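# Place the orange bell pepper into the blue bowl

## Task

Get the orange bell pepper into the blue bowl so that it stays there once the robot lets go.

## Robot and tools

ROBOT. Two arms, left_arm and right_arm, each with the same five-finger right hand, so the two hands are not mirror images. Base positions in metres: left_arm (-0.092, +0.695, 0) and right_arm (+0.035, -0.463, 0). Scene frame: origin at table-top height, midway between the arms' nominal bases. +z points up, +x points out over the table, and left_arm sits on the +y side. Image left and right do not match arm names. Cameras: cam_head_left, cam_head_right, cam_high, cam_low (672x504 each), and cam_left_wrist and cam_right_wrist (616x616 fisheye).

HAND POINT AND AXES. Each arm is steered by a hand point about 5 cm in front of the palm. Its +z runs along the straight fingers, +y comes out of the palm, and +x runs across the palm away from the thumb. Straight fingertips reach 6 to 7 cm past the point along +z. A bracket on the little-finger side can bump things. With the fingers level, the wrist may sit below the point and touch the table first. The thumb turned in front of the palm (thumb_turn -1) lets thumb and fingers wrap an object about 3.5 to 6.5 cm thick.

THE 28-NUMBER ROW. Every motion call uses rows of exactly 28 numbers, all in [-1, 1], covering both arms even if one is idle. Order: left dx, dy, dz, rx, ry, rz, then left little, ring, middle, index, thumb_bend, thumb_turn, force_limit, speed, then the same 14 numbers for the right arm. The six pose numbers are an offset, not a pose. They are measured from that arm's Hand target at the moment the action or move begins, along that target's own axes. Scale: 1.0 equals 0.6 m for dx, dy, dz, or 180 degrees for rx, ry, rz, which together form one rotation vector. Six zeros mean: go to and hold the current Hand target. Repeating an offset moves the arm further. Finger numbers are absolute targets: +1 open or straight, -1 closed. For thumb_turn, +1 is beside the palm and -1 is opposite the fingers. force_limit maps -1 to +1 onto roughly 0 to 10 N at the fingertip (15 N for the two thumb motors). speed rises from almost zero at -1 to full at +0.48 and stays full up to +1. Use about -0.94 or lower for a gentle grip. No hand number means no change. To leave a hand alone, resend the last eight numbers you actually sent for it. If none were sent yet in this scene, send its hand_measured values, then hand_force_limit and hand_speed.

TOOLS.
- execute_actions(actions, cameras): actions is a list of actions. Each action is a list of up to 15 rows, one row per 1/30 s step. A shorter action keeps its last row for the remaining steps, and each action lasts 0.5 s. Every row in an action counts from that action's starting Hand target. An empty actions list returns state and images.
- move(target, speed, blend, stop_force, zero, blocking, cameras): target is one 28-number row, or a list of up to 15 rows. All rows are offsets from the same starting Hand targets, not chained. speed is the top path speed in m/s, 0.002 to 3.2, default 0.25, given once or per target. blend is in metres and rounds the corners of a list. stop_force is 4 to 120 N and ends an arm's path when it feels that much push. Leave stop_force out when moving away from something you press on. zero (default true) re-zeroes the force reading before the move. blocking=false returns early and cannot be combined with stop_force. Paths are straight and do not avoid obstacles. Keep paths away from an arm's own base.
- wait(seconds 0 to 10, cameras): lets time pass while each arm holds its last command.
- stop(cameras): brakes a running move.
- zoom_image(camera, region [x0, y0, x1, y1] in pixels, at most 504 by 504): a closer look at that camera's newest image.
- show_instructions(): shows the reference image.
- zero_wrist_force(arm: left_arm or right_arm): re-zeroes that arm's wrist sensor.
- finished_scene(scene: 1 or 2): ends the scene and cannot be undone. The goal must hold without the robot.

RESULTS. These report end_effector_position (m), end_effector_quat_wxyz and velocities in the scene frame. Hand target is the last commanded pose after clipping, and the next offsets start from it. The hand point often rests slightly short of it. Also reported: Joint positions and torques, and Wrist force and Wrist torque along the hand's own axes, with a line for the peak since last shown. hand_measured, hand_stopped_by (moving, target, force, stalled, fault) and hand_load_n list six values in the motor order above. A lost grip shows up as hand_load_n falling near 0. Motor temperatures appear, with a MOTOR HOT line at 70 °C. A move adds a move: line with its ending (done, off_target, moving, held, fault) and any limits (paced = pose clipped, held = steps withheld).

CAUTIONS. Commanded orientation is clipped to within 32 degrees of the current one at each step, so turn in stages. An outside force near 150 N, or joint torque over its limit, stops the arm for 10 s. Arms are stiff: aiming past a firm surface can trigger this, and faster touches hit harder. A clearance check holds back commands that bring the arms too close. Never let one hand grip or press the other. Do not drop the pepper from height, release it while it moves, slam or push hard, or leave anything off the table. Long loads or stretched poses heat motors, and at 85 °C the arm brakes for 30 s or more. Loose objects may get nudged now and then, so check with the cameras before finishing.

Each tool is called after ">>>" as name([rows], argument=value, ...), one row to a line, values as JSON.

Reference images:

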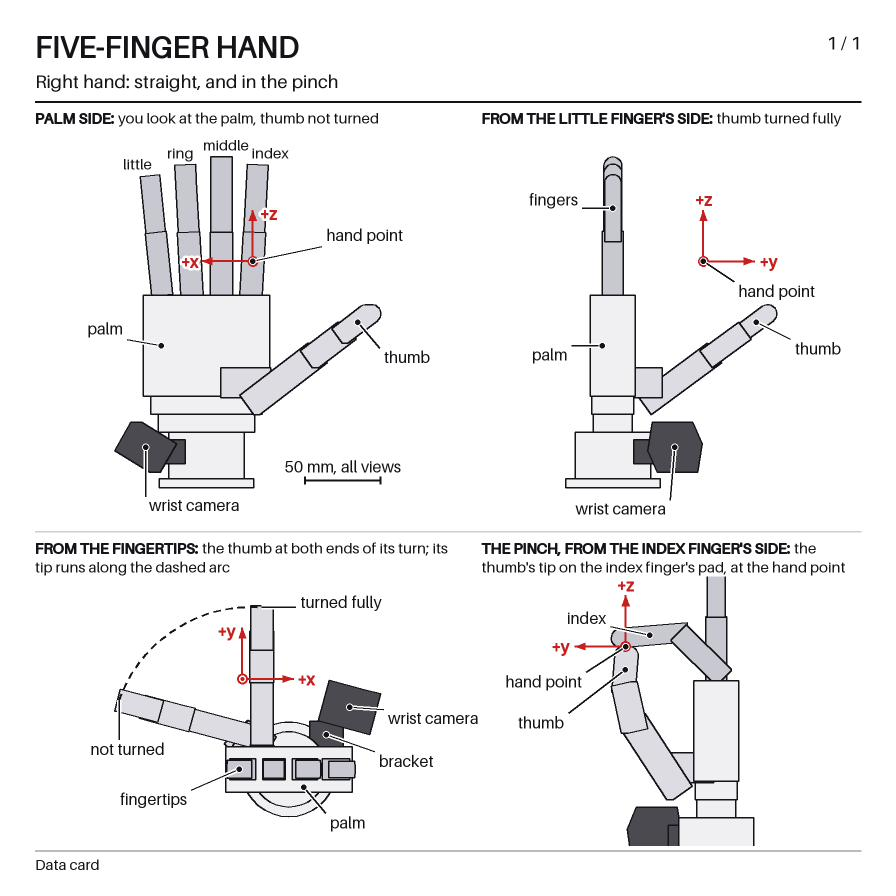

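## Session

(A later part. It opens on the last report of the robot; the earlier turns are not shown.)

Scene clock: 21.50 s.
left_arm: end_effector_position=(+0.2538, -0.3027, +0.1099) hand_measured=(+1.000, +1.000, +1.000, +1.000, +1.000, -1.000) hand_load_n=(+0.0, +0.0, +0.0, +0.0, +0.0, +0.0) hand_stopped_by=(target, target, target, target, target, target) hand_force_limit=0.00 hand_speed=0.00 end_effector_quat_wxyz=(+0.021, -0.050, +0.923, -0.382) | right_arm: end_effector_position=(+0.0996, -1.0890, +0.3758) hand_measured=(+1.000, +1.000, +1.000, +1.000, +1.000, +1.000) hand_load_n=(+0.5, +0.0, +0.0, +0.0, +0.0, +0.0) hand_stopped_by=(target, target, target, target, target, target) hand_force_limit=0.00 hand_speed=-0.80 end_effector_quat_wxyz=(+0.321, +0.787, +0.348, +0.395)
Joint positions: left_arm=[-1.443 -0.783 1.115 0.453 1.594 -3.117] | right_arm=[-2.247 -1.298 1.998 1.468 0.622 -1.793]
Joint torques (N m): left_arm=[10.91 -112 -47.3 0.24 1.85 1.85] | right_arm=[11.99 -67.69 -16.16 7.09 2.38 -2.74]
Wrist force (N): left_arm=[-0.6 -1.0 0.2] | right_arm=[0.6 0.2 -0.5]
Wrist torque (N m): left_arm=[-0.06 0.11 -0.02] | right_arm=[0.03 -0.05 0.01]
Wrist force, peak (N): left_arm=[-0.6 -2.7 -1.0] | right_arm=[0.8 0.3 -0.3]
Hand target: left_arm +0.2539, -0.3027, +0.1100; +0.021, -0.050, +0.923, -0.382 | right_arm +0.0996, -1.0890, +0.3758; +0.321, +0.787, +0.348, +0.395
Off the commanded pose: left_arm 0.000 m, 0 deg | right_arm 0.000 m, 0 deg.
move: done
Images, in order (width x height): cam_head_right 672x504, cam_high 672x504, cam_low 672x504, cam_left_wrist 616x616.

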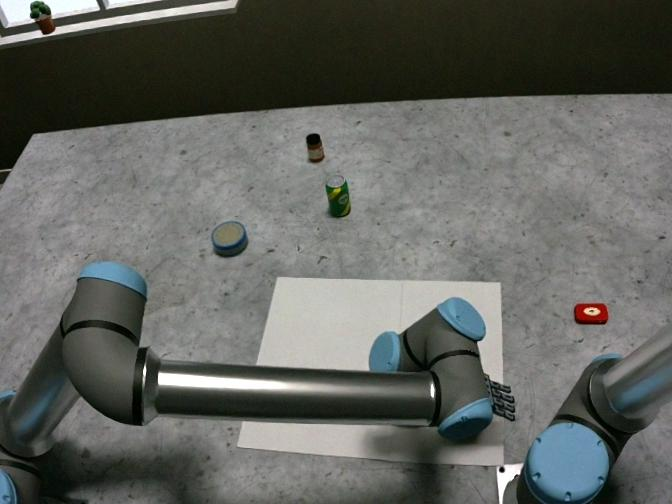

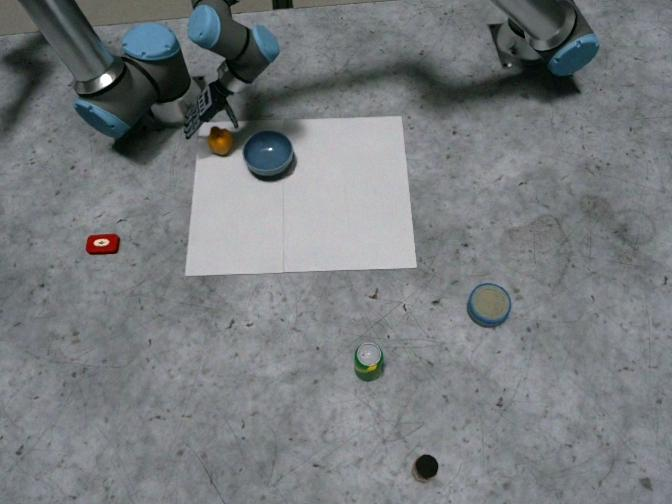

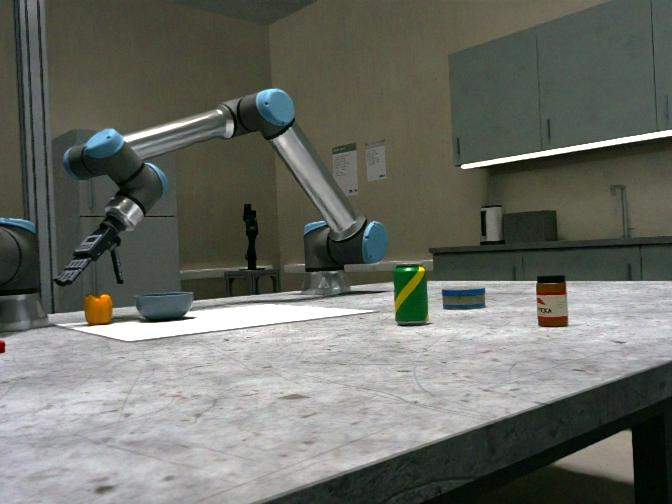

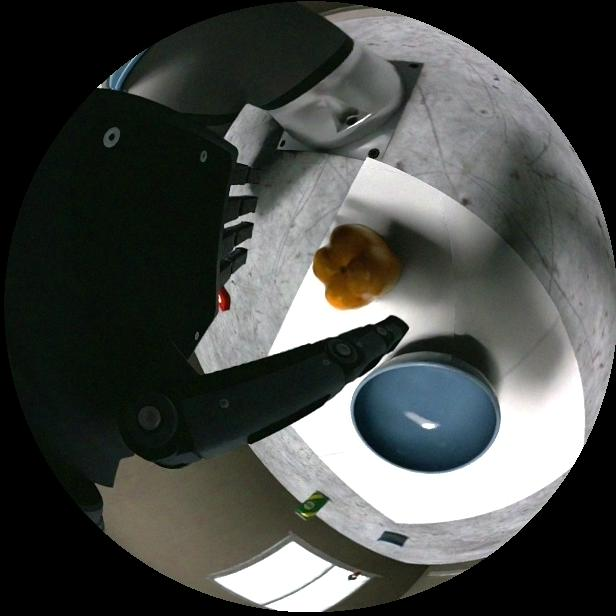

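>>> move(target=[0.0067,0.0412,0.0412,0,0,0,1,1,1,1,1,-1,0,0.0,0,0,0,0,0,0,1,1,1,1,1,1,0,-0.8], speed=0.08, stop_force=8, cameras=["cam_left_wrist","cam_low","cam_high"])

>>> zoom_image(camera="cam_left_wrist", region=[230, 130, 530, 430])

>>> zoom_image(camera="cam_low", region=[40, 250, 160, 340])

>>> zoom_image(camera="cam_high", region=[170, 80, 270, 155])

Scene clock: 24.83 s.
left_arm: end_effector_position=(+0.2499, -0.3032, +0.0750) hand_measured=(+1.000, +1.000, +1.000, +1.000, +1.000, -1.000) hand_load_n=(+0.0, +0.0, +0.0, +0.0, +0.0, +0.0) hand_stopped_by=(target, target, target, target, target, target) hand_force_limit=0.00 hand_speed=0.00 end_effector_quat_wxyz=(+0.021, -0.050, +0.923, -0.382) | right_arm: end_effector_position=(+0.0996, -1.0890, +0.3758) hand_measured=(+1.000, +1.000, +1.000, +1.000, +1.000, +1.000) hand_load_n=(+0.0, +0.0, +0.0, +0.0, -0.5, +0.5) hand_stopped_by=(target, target, target, target, target, target) hand_force_limit=0.00 hand_speed=-0.80 end_effector_quat_wxyz=(+0.321, +0.787, +0.348, +0.395)
Joint positions: left_arm=[-1.447 -0.762 1.143 0.405 1.591 -3.12] | right_arm=[-2.247 -1.298 1.998 1.468 0.622 -1.793]
Joint torques (N m): left_arm=[12.68 -118.6 -50.7 3.47 1.57 1.19] | right_arm=[12.16 -67.06 -15.71 7.19 2.54 -2.78]
Wrist force (N): left_arm=[-0.6 -1.0 0.6] | right_arm=[0.6 0.1 -0.4]
Wrist torque (N m): left_arm=[-0.10 0.10 0.07] | right_arm=[0.02 -0.05 0.00]
Wrist force, peak (N): left_arm=[-0.5 -2.3 -0.5] | right_arm=[0.9 0.2 -0.6]
Hand target: left_arm +0.2499, -0.3032, +0.0750; +0.021, -0.050, +0.923, -0.382 | right_arm +0.0996, -1.0890, +0.3758; +0.321, +0.787, +0.348, +0.395
Off the commanded pose: left_arm 0.000 m, 0 deg | right_arm 0.000 m, 0 deg.
move: done
Images, in order (width x height): cam_high 672x504, cam_low 672x504, cam_left_wrist 616x616.

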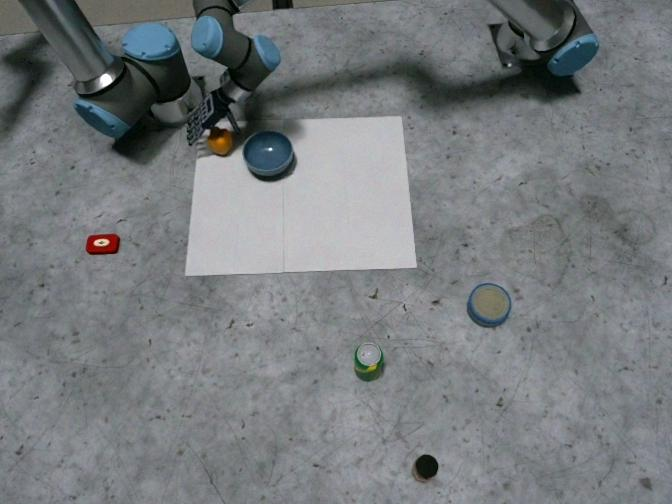

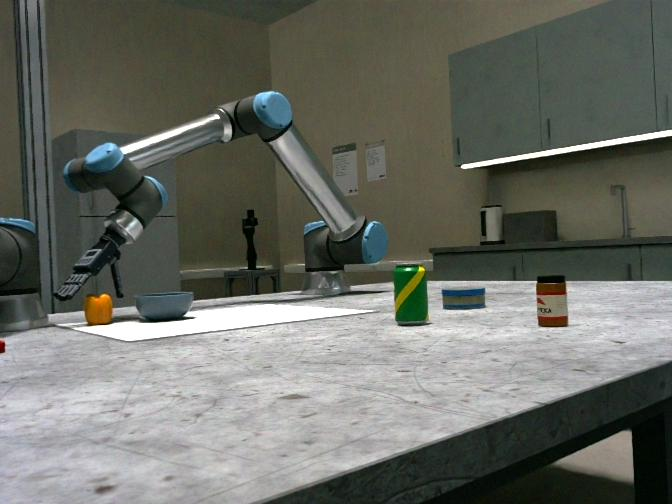

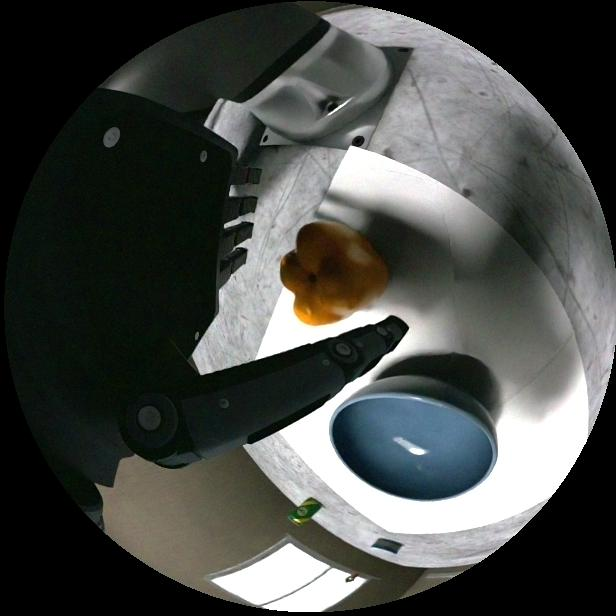

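Scaled by 1.680 from the camera's 616x616 image, which has a finer 880x880 frame.

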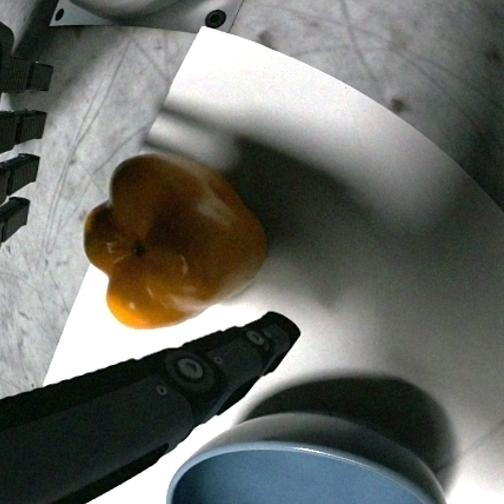

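Scaled by 4.200 from the camera's 672x504 image, which has a finer 960x720 frame.

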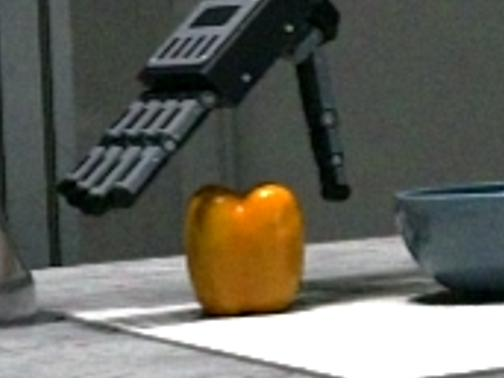

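Scaled by 5.040 from the camera's 672x504 image, which has a finer 960x720 frame.

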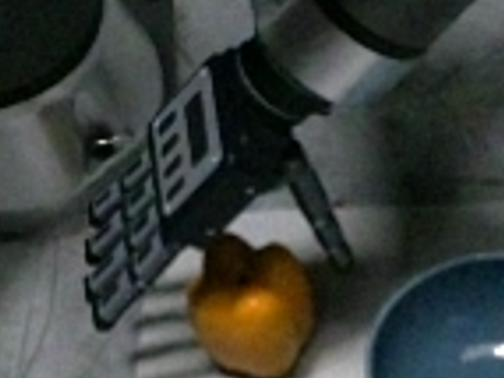

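>>> move(target=[0.006,0.0412,0.0412,0,0,0,1,1,1,1,1,-1,0,0.0,0,0,0,0,0,0,1,1,1,1,1,1,0,-0.8], speed=0.05, stop_force=6, cameras=["cam_left_wrist","cam_low","cam_high"])

>>> zoom_image(camera="cam_left_wrist", region=[200, 130, 500, 430])

>>> zoom_image(camera="cam_low", region=[40, 250, 160, 340])

>>> zoom_image(camera="cam_high", region=[170, 80, 270, 155])

Scene clock: 27.07 s.
left_arm: end_effector_position=(+0.2464, -0.3036, +0.0400) hand_measured=(+1.000, +1.000, +1.000, +1.000, +1.000, -1.000) hand_load_n=(+0.0, +0.0, +0.0, +0.0, +0.0, +0.0) hand_stopped_by=(target, target, target, target, target, target) hand_force_limit=0.00 hand_speed=0.00 end_effector_quat_wxyz=(+0.021, -0.050, +0.923, -0.382) | right_arm: end_effector_position=(+0.0996, -1.0890, +0.3758) hand_measured=(+1.000, +1.000, +1.000, +1.000, +1.000, +1.000) hand_load_n=(+0.0, +0.0, +0.0, +0.0, +0.0, +0.0) hand_stopped_by=(target, target, target, target, target, target) hand_force_limit=0.00 hand_speed=-0.80 end_effector_quat_wxyz=(+0.321, +0.787, +0.348, +0.395)
Joint positions: left_arm=[-1.451 -0.739 1.167 0.358 1.588 -3.123] | right_arm=[-2.247 -1.298 1.998 1.468 0.622 -1.793]
Joint torques (N m): left_arm=[7.27 -121.4 -50.61 4.57 1.51 1.25] | right_arm=[11.38 -67.5 -16.54 7.21 2.27 -2.84]
Wrist force (N): left_arm=[-0.5 -1.3 0.7] | right_arm=[0.7 0.1 0.0]
Wrist torque (N m): left_arm=[-0.15 0.07 0.06] | right_arm=[0.01 -0.08 0.01]
Wrist force, peak (N): left_arm=[-0.7 -2.0 -0.2] | right_arm=[0.9 0.3 -0.4]
Hand target: left_arm +0.2464, -0.3035, +0.0400; +0.021, -0.050, +0.923, -0.382 | right_arm +0.0996, -1.0890, +0.3758; +0.321, +0.787, +0.348, +0.395
Off the commanded pose: left_arm 0.000 m, 0 deg | right_arm 0.000 m, 0 deg.
move: done
Images, in order (width x height): cam_high 672x504, cam_low 672x504, cam_left_wrist 616x616.

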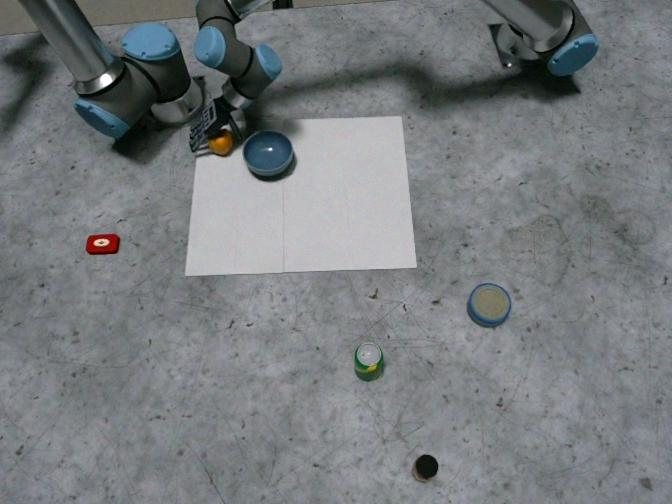

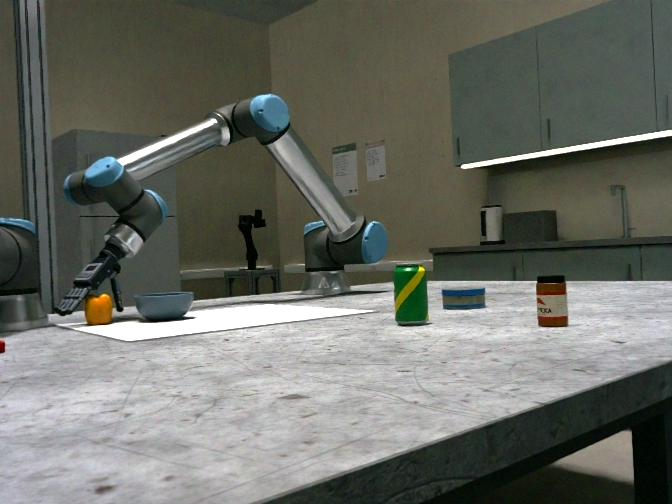

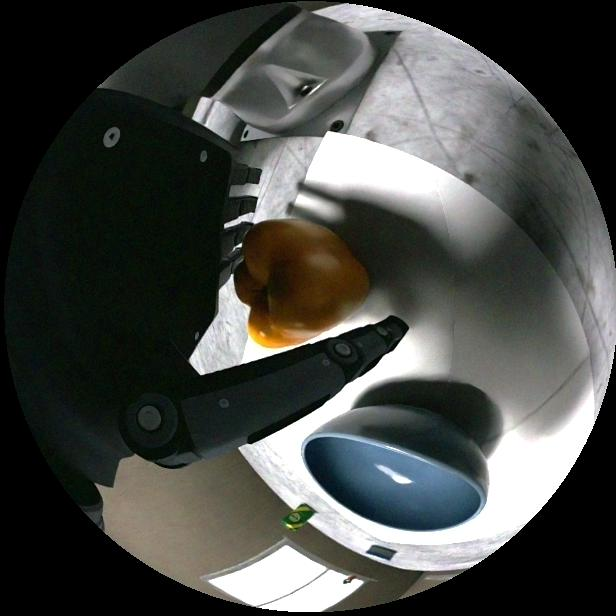

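Scaled by 1.680 from the camera's 616x616 image, which has a finer 880x880 frame.

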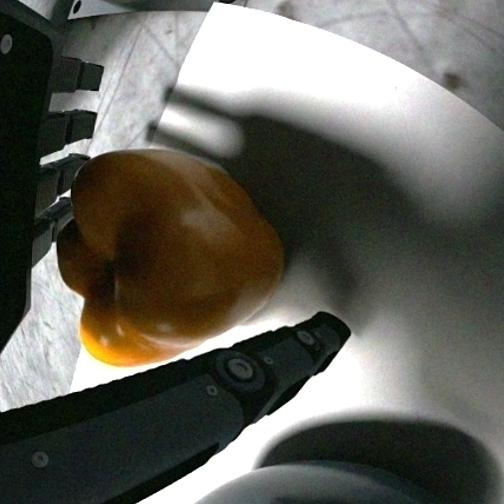

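Scaled by 4.200 from the camera's 672x504 image, which has a finer 960x720 frame.

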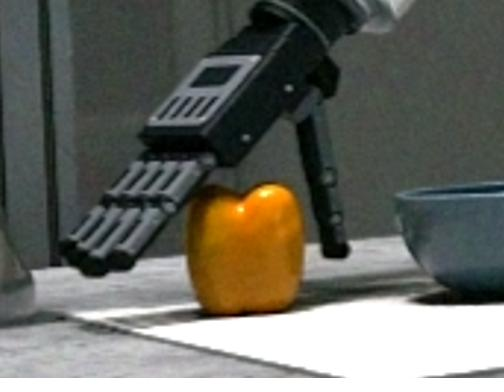

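Scaled by 5.040 from the camera's 672x504 image, which has a finer 960x720 frame.

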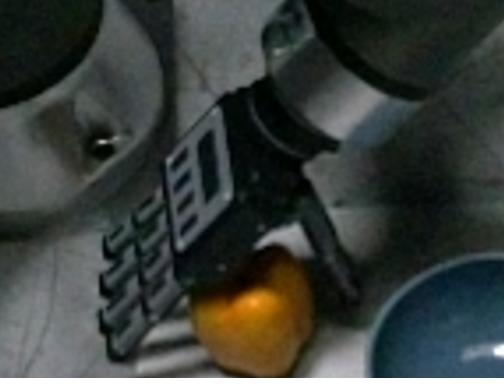

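>>> execute_actions([
  [[0,0,0,0,0,0,1,0.3,-1,-1,-1,-1,-0.3,-0.88,0,0,0,0,0,0,1,1,1,1,1,1,0,-0.8]],
])

>>> wait(seconds=2.5, cameras=["cam_left_wrist","cam_low","cam_high"])

Scene clock: 29.70 s.
left_arm: end_effector_position=(+0.2464, -0.3035, +0.0400) hand_measured=(+1.000, +0.300, +0.354, +0.388, +0.688, -1.000) hand_load_n=(+0.0, +0.0, +4.0, +1.5, +10.0, +0.5) hand_stopped_by=(target, target, force, force, force, target) hand_force_limit=-0.30 hand_speed=-0.88 end_effector_quat_wxyz=(+0.021, -0.050, +0.923, -0.382) | right_arm: end_effector_position=(+0.0996, -1.0890, +0.3758) hand_measured=(+1.000, +1.000, +1.000, +1.000, +1.000, +1.000) hand_load_n=(+0.0, +0.0, +0.0, +0.0, +0.0, +0.0) hand_stopped_by=(target, target, target, target, target, target) hand_force_limit=0.00 hand_speed=-0.80 end_effector_quat_wxyz=(+0.321, +0.787, +0.348, +0.395)
Joint positions: left_arm=[-1.451 -0.739 1.167 0.358 1.588 -3.123] | right_arm=[-2.247 -1.298 1.998 1.468 0.622 -1.793]
Joint torques (N m): left_arm=[11.27 -119.45 -48.08 2.68 1.46 1.06] | right_arm=[12.16 -67.31 -16.53 7.19 2.29 -2.75]
Wrist force (N): left_arm=[-0.5 -1.0 0.6] | right_arm=[0.7 0.2 -0.2]
Wrist torque (N m): left_arm=[-0.10 0.07 0.07] | right_arm=[0.02 -0.07 0.01]
Wrist force, peak (N): left_arm=[-0.9 -1.5 0.5] | right_arm=[0.9 0.1 -0.2]
Hand target: left_arm +0.2464, -0.3035, +0.0400; +0.021, -0.050, +0.923, -0.382 | right_arm +0.0996, -1.0890, +0.3758; +0.321, +0.787, +0.348, +0.395
Off the commanded pose: left_arm 0.000 m, 0 deg | right_arm 0.000 m, 0 deg.

Scene clock: 32.20 s.
left_arm: end_effector_position=(+0.2464, -0.3035, +0.0400) hand_measured=(+1.000, +0.300, +0.354, +0.388, +0.688, -1.000) hand_load_n=(+0.0, +0.0, +4.0, +1.5, +10.0, +0.5) hand_stopped_by=(target, target, force, force, force, target) hand_force_limit=-0.30 hand_speed=-0.88 end_effector_quat_wxyz=(+0.021, -0.050, +0.923, -0.382) | right_arm: end_effector_position=(+0.0996, -1.0890, +0.3758) hand_measured=(+1.000, +1.000, +1.000, +1.000, +1.000, +1.000) hand_load_n=(-0.5, +0.0, +0.0, +0.0, +0.0, +0.0) hand_stopped_by=(target, target, target, target, target, target) hand_force_limit=0.00 hand_speed=-0.80 end_effector_quat_wxyz=(+0.321, +0.787, +0.348, +0.395)
Joint positions: left_arm=[-1.451 -0.739 1.167 0.358 1.588 -3.123] | right_arm=[-2.247 -1.298 1.998 1.468 0.622 -1.793]
Joint torques (N m): left_arm=[10.22 -118.73 -47.13 1.44 1.34 0.87] | right_arm=[11.59 -67.16 -16.17 7.08 2.36 -2.64]
Wrist force (N): left_arm=[-1.2 -1.0 0.5] | right_arm=[0.5 -0.1 -0.4]
Wrist torque (N m): left_arm=[-0.08 0.19 0.03] | right_arm=[-0.01 -0.04 -0.01]
Wrist force, peak (N): left_arm=[-0.8 -1.6 0.7] | right_arm=[1.0 0.4 -0.4]
Hand target: left_arm +0.2464, -0.3035, +0.0400; +0.021, -0.050, +0.923, -0.382 | right_arm +0.0996, -1.0890, +0.3758; +0.321, +0.787, +0.348, +0.395
Off the commanded pose: left_arm 0.000 m, 0 deg | right_arm 0.000 m, 0 deg.
wait: 2.50 s; at rest by 0.17 s
Images, in order (width x height): cam_high 672x504, cam_low 672x504, cam_left_wrist 616x616.

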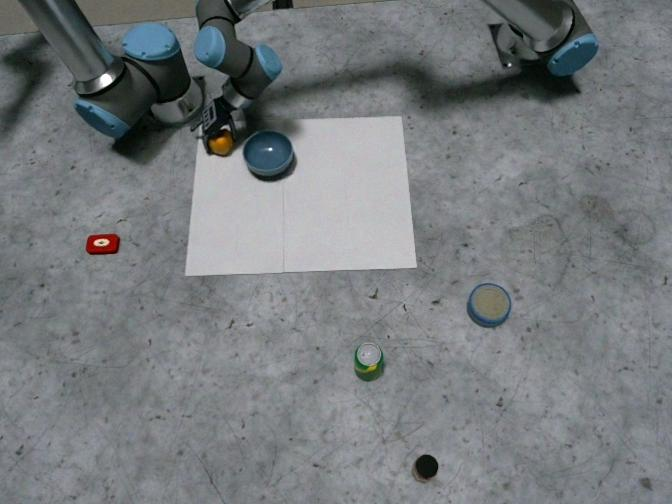

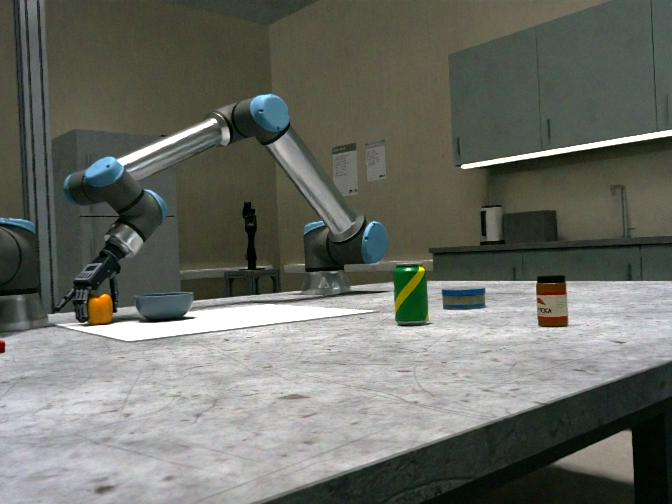

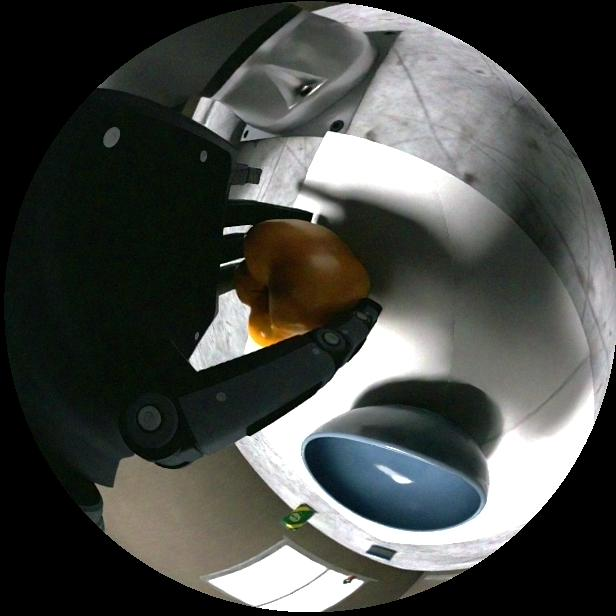

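>>> execute_actions([
  [[0,0,0,0,0,0,1,-0.2,-1,-0.9,-1,-1,-0.1,-0.88,0,0,0,0,0,0,1,1,1,1,1,1,0,-0.8]],
])

>>> wait(seconds=1)

Scene clock: 33.03 s.
left_arm: end_effector_position=(+0.2464, -0.3035, +0.0400) hand_measured=(+1.000, +0.158, +0.354, +0.368, +0.688, -1.000) hand_load_n=(-0.5, +7.5, +0.0, +4.0, +17.0, +3.0) hand_stopped_by=(target, force, force, force, force, target) hand_force_limit=-0.10 hand_speed=-0.88 end_effector_quat_wxyz=(+0.021, -0.050, +0.923, -0.382) | right_arm: end_effector_position=(+0.0996, -1.0890, +0.3758) hand_measured=(+1.000, +1.000, +1.000, +1.000, +1.000, +1.000) hand_load_n=(+0.0, +0.0, +0.0, +0.0, +0.0, +0.0) hand_stopped_by=(target, target, target, target, target, target) hand_force_limit=0.00 hand_speed=-0.80 end_effector_quat_wxyz=(+0.321, +0.787, +0.348, +0.395)
Joint positions: left_arm=[-1.451 -0.739 1.167 0.358 1.588 -3.123] | right_arm=[-2.247 -1.298 1.998 1.468 0.622 -1.793]
Joint torques (N m): left_arm=[9.51 -117.72 -45.33 0.72 1.64 1.38] | right_arm=[12.25 -68.15 -16.16 7.37 2.22 -2.68]
Wrist force (N): left_arm=[-0.5 -2.4 0.2] | right_arm=[0.8 0.1 -0.3]
Wrist torque (N m): left_arm=[-0.13 0.07 0.08] | right_arm=[0.01 -0.08 0.02]
Wrist force, peak (N): left_arm=[-0.5 -2.4 0.2] | right_arm=[0.9 0.0 -0.4]
Hand target: left_arm +0.2464, -0.3035, +0.0400; +0.021, -0.050, +0.923, -0.382 | right_arm +0.0996, -1.0890, +0.3758; +0.321, +0.787, +0.348, +0.395
Off the commanded pose: left_arm 0.000 m, 0 deg | right_arm 0.000 m, 0 deg.

Scene clock: 34.03 s.
left_arm: end_effector_position=(+0.2464, -0.3036, +0.0400) hand_measured=(+1.000, +0.158, +0.354, +0.368, +0.688, -1.000) hand_load_n=(+0.0, +7.5, +0.0, +4.0, +16.5, +3.0) hand_stopped_by=(target, force, force, force, force, target) hand_force_limit=-0.10 hand_speed=-0.88 end_effector_quat_wxyz=(+0.021, -0.050, +0.923, -0.382) | right_arm: end_effector_position=(+0.0996, -1.0890, +0.3758) hand_measured=(+1.000, +1.000, +1.000, +1.000, +1.000, +1.000) hand_load_n=(+0.0, +0.0, +0.0, +0.0, -0.5, +0.0) hand_stopped_by=(target, target, target, target, target, target) hand_force_limit=0.00 hand_speed=-0.80 end_effector_quat_wxyz=(+0.321, +0.787, +0.348, +0.395)
Joint positions: left_arm=[-1.451 -0.739 1.167 0.358 1.588 -3.123] | right_arm=[-2.247 -1.298 1.998 1.468 0.622 -1.793]
Joint torques (N m): left_arm=[10.47 -117.3 -44.77 0.19 1.63 1.1] | right_arm=[11.06 -67.15 -16.3 7.13 2.32 -2.59]
Wrist force (N): left_arm=[-0.6 -2.2 0.4] | right_arm=[0.6 0.1 -0.2]
Wrist torque (N m): left_arm=[-0.13 0.09 0.07] | right_arm=[0.01 -0.05 0.00]
Wrist force, peak (N): left_arm=[-0.7 -2.7 -0.2] | right_arm=[0.7 0.4 -0.6]
Hand target: left_arm +0.2464, -0.3035, +0.0400; +0.021, -0.050, +0.923, -0.382 | right_arm +0.0996, -1.0890, +0.3758; +0.321, +0.787, +0.348, +0.395
Off the commanded pose: left_arm 0.000 m, 0 deg | right_arm 0.000 m, 0 deg.
wait: 1.00 s; at rest by 0.17 s

>>> move(target=[0,-0.1532,-0.1532,0,0,0,1,-0.2,-1,-0.9,-1,-1,-0.1,-0.88,0,0,0,0,0,0,1,1,1,1,1,1,0,-0.8], speed=0.12, cameras=["cam_left_wrist","cam_low","cam_high"])

>>> zoom_image(camera="cam_low", region=[0, 180, 220, 345])

>>> zoom_image(camera="cam_high", region=[150, 50, 310, 170])

Scene clock: 35.70 s.
left_arm: end_effector_position=(+0.2463, -0.3036, +0.1702) hand_measured=(+1.000, +0.158, +0.354, +0.368, +0.688, -1.000) hand_load_n=(+0.0, +7.0, +0.0, +4.0, +17.0, +3.0) hand_stopped_by=(target, force, force, force, force, target) hand_force_limit=-0.10 hand_speed=-0.88 end_effector_quat_wxyz=(+0.021, -0.050, +0.922, -0.382) | right_arm: end_effector_position=(+0.0996, -1.0890, +0.3758) hand_measured=(+1.000, +1.000, +1.000, +1.000, +1.000, +1.000) hand_load_n=(+0.0, -0.5, +0.0, +0.0, +0.0, +0.0) hand_stopped_by=(target, target, target, target, target, target) hand_force_limit=0.00 hand_speed=-0.80 end_effector_quat_wxyz=(+0.321, +0.787, +0.348, +0.395)
Joint positions: left_arm=[-1.451 -0.818 1.067 0.536 1.588 -3.123] | right_arm=[-2.247 -1.298 1.998 1.468 0.622 -1.793]
Joint torques (N m): left_arm=[-9.13 -82.33 -34.07 1.83 -2.03 -1.64] | right_arm=[11.59 -67.55 -16.14 7.26 2.16 -2.45]
Wrist force (N): left_arm=[-0.7 -0.1 1.0] | right_arm=[0.6 0.2 -0.4]
Wrist torque (N m): left_arm=[-0.06 0.10 0.04] | right_arm=[0.03 -0.05 0.00]
Wrist force, peak (N): left_arm=[-0.3 1.0 3.1] | right_arm=[0.9 0.4 -0.2]
Hand target: left_arm +0.2462, -0.3036, +0.1700; +0.021, -0.050, +0.923, -0.382 | right_arm +0.0996, -1.0890, +0.3758; +0.321, +0.787, +0.348, +0.395
Off the commanded pose: left_arm 0.000 m, 0 deg | right_arm 0.000 m, 0 deg.
move: done
Images, in order (width x height): cam_high 672x504, cam_low 672x504, cam_left_wrist 616x616.

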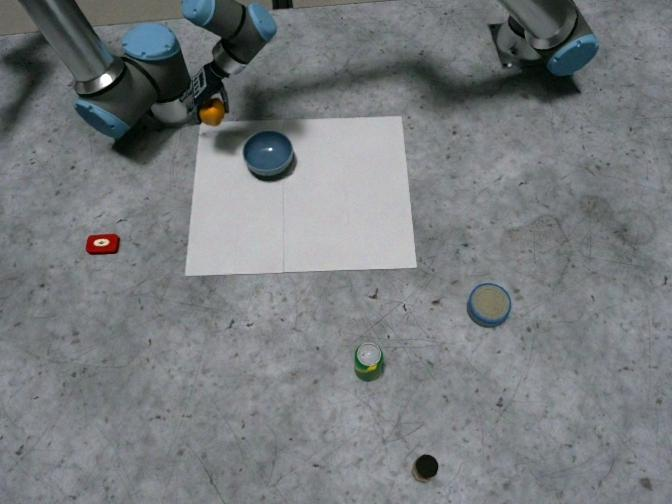

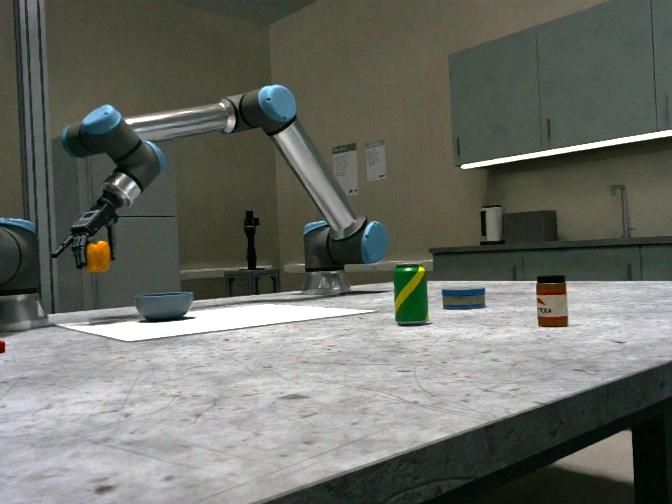

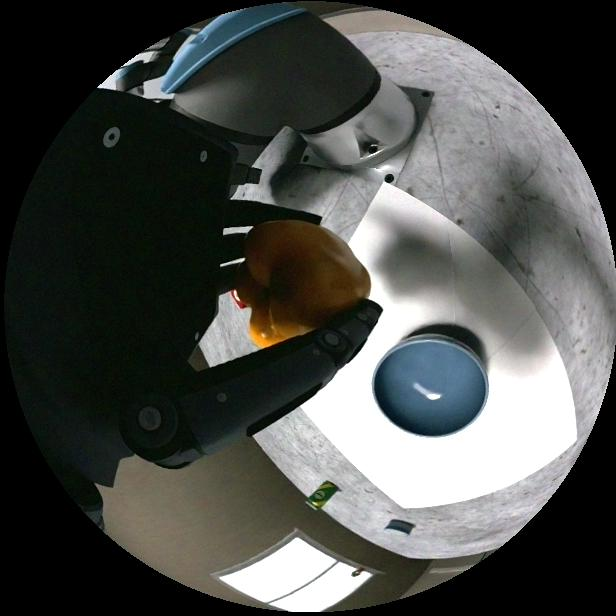

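Scaled by 2.291 from the camera's 672x504 image, which has a finer 960x720 frame.

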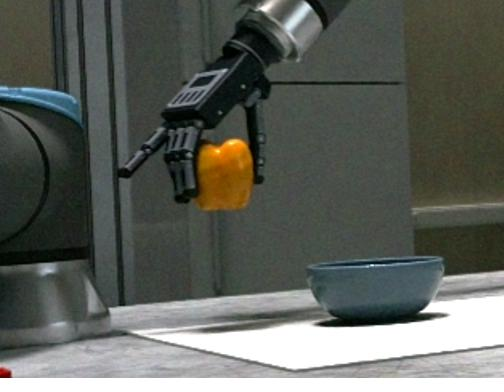

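Scaled by 3.150 from the camera's 672x504 image, which has a finer 960x720 frame.

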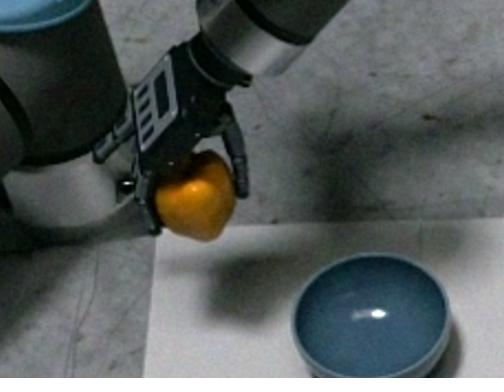

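>>> move([
  [-0.1589,0.1577,-0.1577,0,0,0,1,-0.2,-1,-0.9,-1,-1,-0.1,-0.88,0,0,0,0,0,0,1,1,1,1,1,1,0,-0.8],
  [-0.1589,0.2284,-0.087,0,0,0,1,-0.2,-1,-0.9,-1,-1,-0.1,-0.88,0,0,0,0,0,0,1,1,1,1,1,1,0,-0.8],
], speed=0.15, blend=[0.03,0], cameras=["cam_left_wrist","cam_low","cam_high"])

>>> zoom_image(camera="cam_low", region=[40, 180, 260, 345])

>>> zoom_image(camera="cam_high", region=[190, 80, 350, 200])

Scene clock: 38.07 s.
left_arm: end_effector_position=(+0.3264, -0.1600, +0.1101) hand_measured=(+1.000, +0.158, +0.354, +0.368, +0.688, -1.000) hand_load_n=(-0.5, +7.0, +0.0, +4.0, +17.0, +3.0) hand_stopped_by=(target, force, force, force, force, target) hand_force_limit=-0.10 hand_speed=-0.88 end_effector_quat_wxyz=(+0.021, -0.050, +0.923, -0.382) | right_arm: end_effector_position=(+0.0996, -1.0890, +0.3758) hand_measured=(+1.000, +1.000, +1.000, +1.000, +1.000, +1.000) hand_load_n=(+0.0, +0.0, +0.0, +0.0, +0.0, +0.0) hand_stopped_by=(target, target, target, target, target, target) hand_force_limit=0.00 hand_speed=-0.80 end_effector_quat_wxyz=(+0.321, +0.787, +0.348, +0.395)
Joint positions: left_arm=[-1.323 -0.947 1.404 0.334 1.678 -3.033] | right_arm=[-2.247 -1.298 1.998 1.468 0.622 -1.793]
Joint torques (N m): left_arm=[-9.8 -95.33 -47.07 0.27 -2.17 -1.88] | right_arm=[11.51 -67.9 -16.54 7.04 2.2 -2.59]
Wrist force (N): left_arm=[-0.2 0.2 1.6] | right_arm=[0.7 0.0 -0.3]
Wrist torque (N m): left_arm=[-0.05 0.04 -0.03] | right_arm=[0.00 -0.06 0.00]
Wrist force, peak (N): left_arm=[-0.2 1.9 3.0] | right_arm=[0.7 0.2 -0.6]
Hand target: left_arm +0.3264, -0.1601, +0.1101; +0.021, -0.050, +0.923, -0.382 | right_arm +0.0996, -1.0890, +0.3758; +0.321, +0.787, +0.348, +0.395
Off the commanded pose: left_arm 0.000 m, 0 deg | right_arm 0.000 m, 0 deg.
move: done
Images, in order (width x height): cam_high 672x504, cam_low 672x504, cam_left_wrist 616x616.

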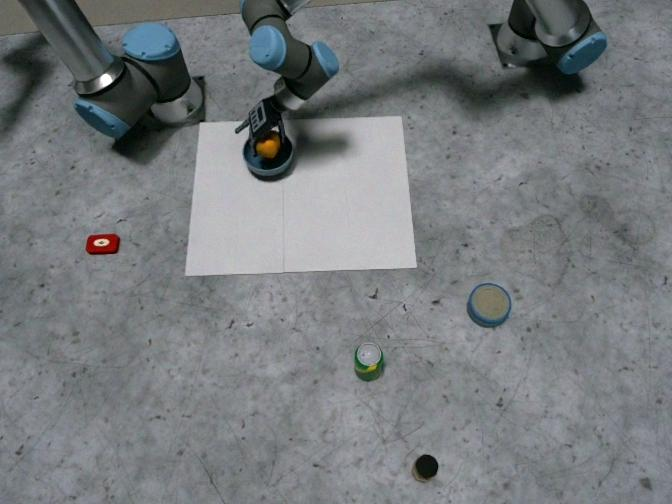

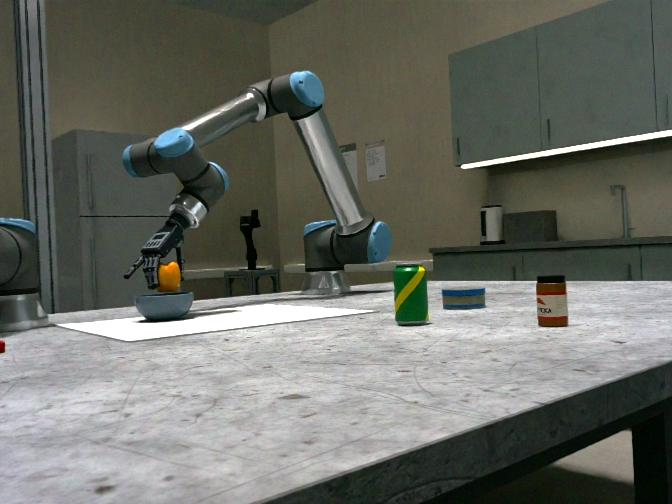

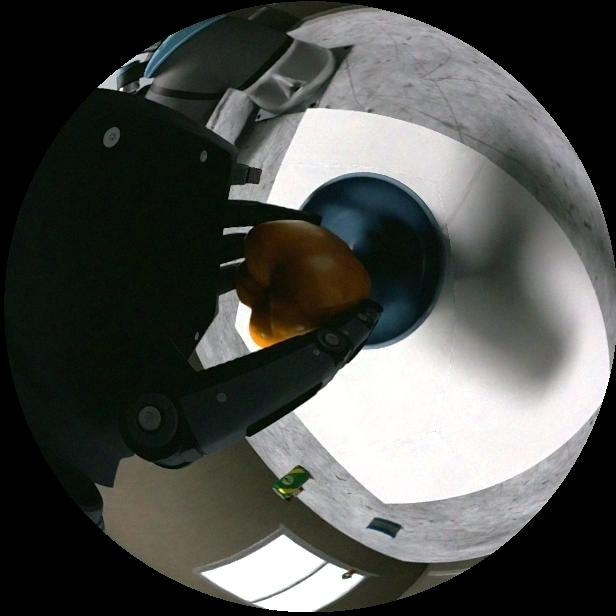

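Scaled by 2.291 from the camera's 672x504 image, which has a finer 960x720 frame.

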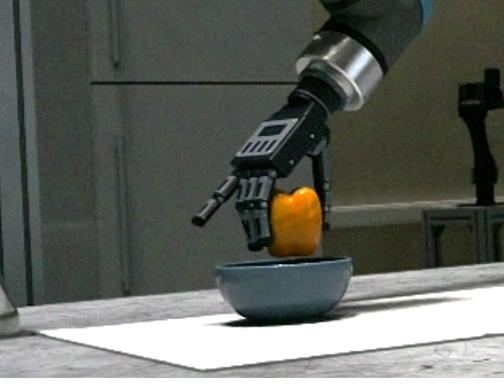

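Scaled by 3.150 from the camera's 672x504 image, which has a finer 960x720 frame.

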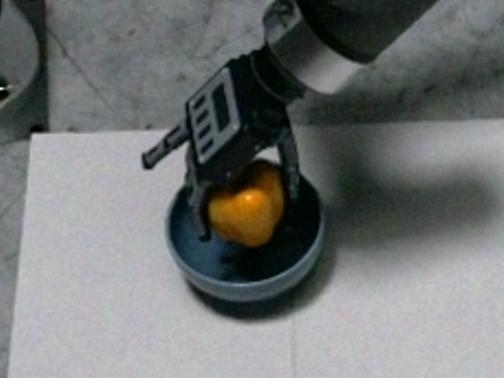

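>>> move(target=[0.022,0.0288,0.0537,0,0,0,1,-0.2,-1,-0.9,-1,-1,-0.1,-0.88,0,0,0,0,0,0,1,1,1,1,1,1,0,-0.8], speed=0.08, stop_force=8, cameras=["cam_left_wrist","cam_low","cam_high"])

>>> zoom_image(camera="cam_low", region=[40, 180, 260, 345])

>>> zoom_image(camera="cam_high", region=[190, 80, 350, 200])

Scene clock: 40.03 s.
left_arm: end_effector_position=(+0.3145, -0.1721, +0.0751) hand_measured=(+1.000, +0.158, +0.354, +0.368, +0.688, -1.000) hand_load_n=(+0.0, +7.5, +0.0, +4.0, +17.0, +3.0) hand_stopped_by=(target, force, force, force, force, target) hand_force_limit=-0.10 hand_speed=-0.88 end_effector_quat_wxyz=(+0.021, -0.050, +0.923, -0.382) | right_arm: end_effector_position=(+0.0996, -1.0890, +0.3758) hand_measured=(+1.000, +1.000, +1.000, +1.000, +1.000, +1.000) hand_load_n=(+0.0, +0.0, +0.0, +0.0, +0.0, +0.5) hand_stopped_by=(target, target, target, target, target, target) hand_force_limit=0.00 hand_speed=-0.80 end_effector_quat_wxyz=(+0.321, +0.787, +0.348, +0.395)
Joint positions: left_arm=[-1.342 -0.913 1.414 0.289 1.665 -3.046] | right_arm=[-2.247 -1.298 1.998 1.468 0.622 -1.793]
Joint torques (N m): left_arm=[11.3 -108.9 -48.53 4.12 2.46 1.78] | right_arm=[11.6 -67.33 -16.74 7.02 2.05 -2.6]
Wrist force (N): left_arm=[-0.3 0.5 1.4] | right_arm=[0.6 0.3 -0.4]
Wrist torque (N m): left_arm=[0.02 0.05 0.05] | right_arm=[0.05 -0.04 0.01]
Wrist force, peak (N): left_arm=[0.6 0.7 3.0] | right_arm=[0.7 0.0 -0.7]
Hand target: left_arm +0.3145, -0.1721, +0.0751; +0.021, -0.050, +0.923, -0.382 | right_arm +0.0996, -1.0890, +0.3758; +0.321, +0.787, +0.348, +0.395
Off the commanded pose: left_arm 0.000 m, 0 deg | right_arm 0.000 m, 0 deg.
move: done
Images, in order (width x height): cam_high 672x504, cam_low 672x504, cam_left_wrist 616x616.

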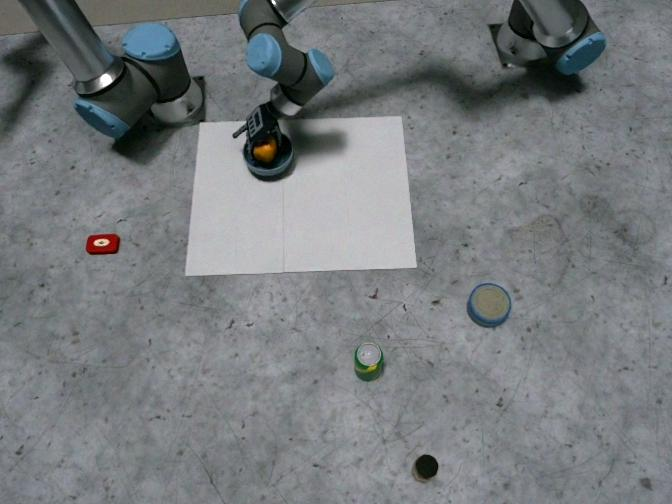

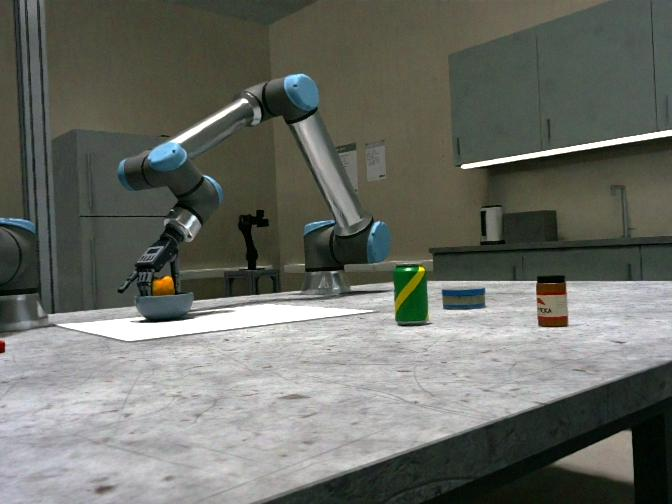

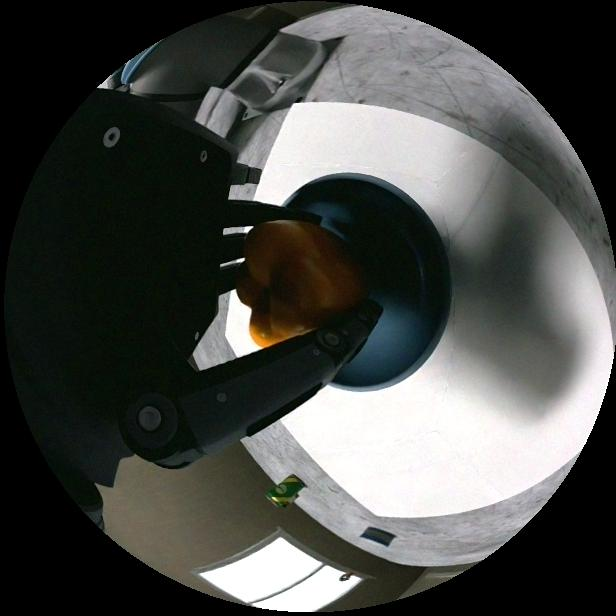

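Scaled by 2.291 from the camera's 672x504 image, which has a finer 960x720 frame.

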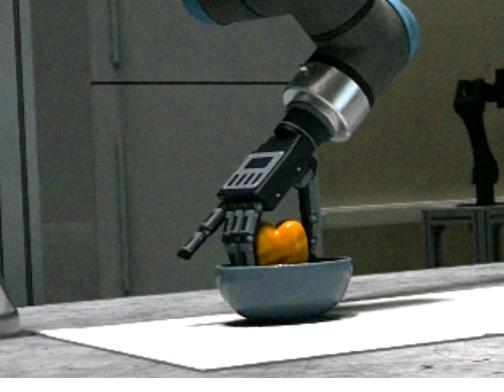

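Scaled by 3.150 from the camera's 672x504 image, which has a finer 960x720 frame.

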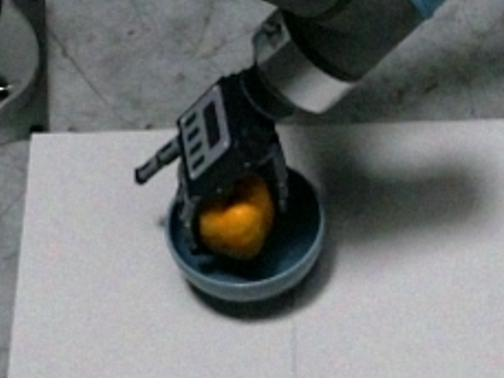

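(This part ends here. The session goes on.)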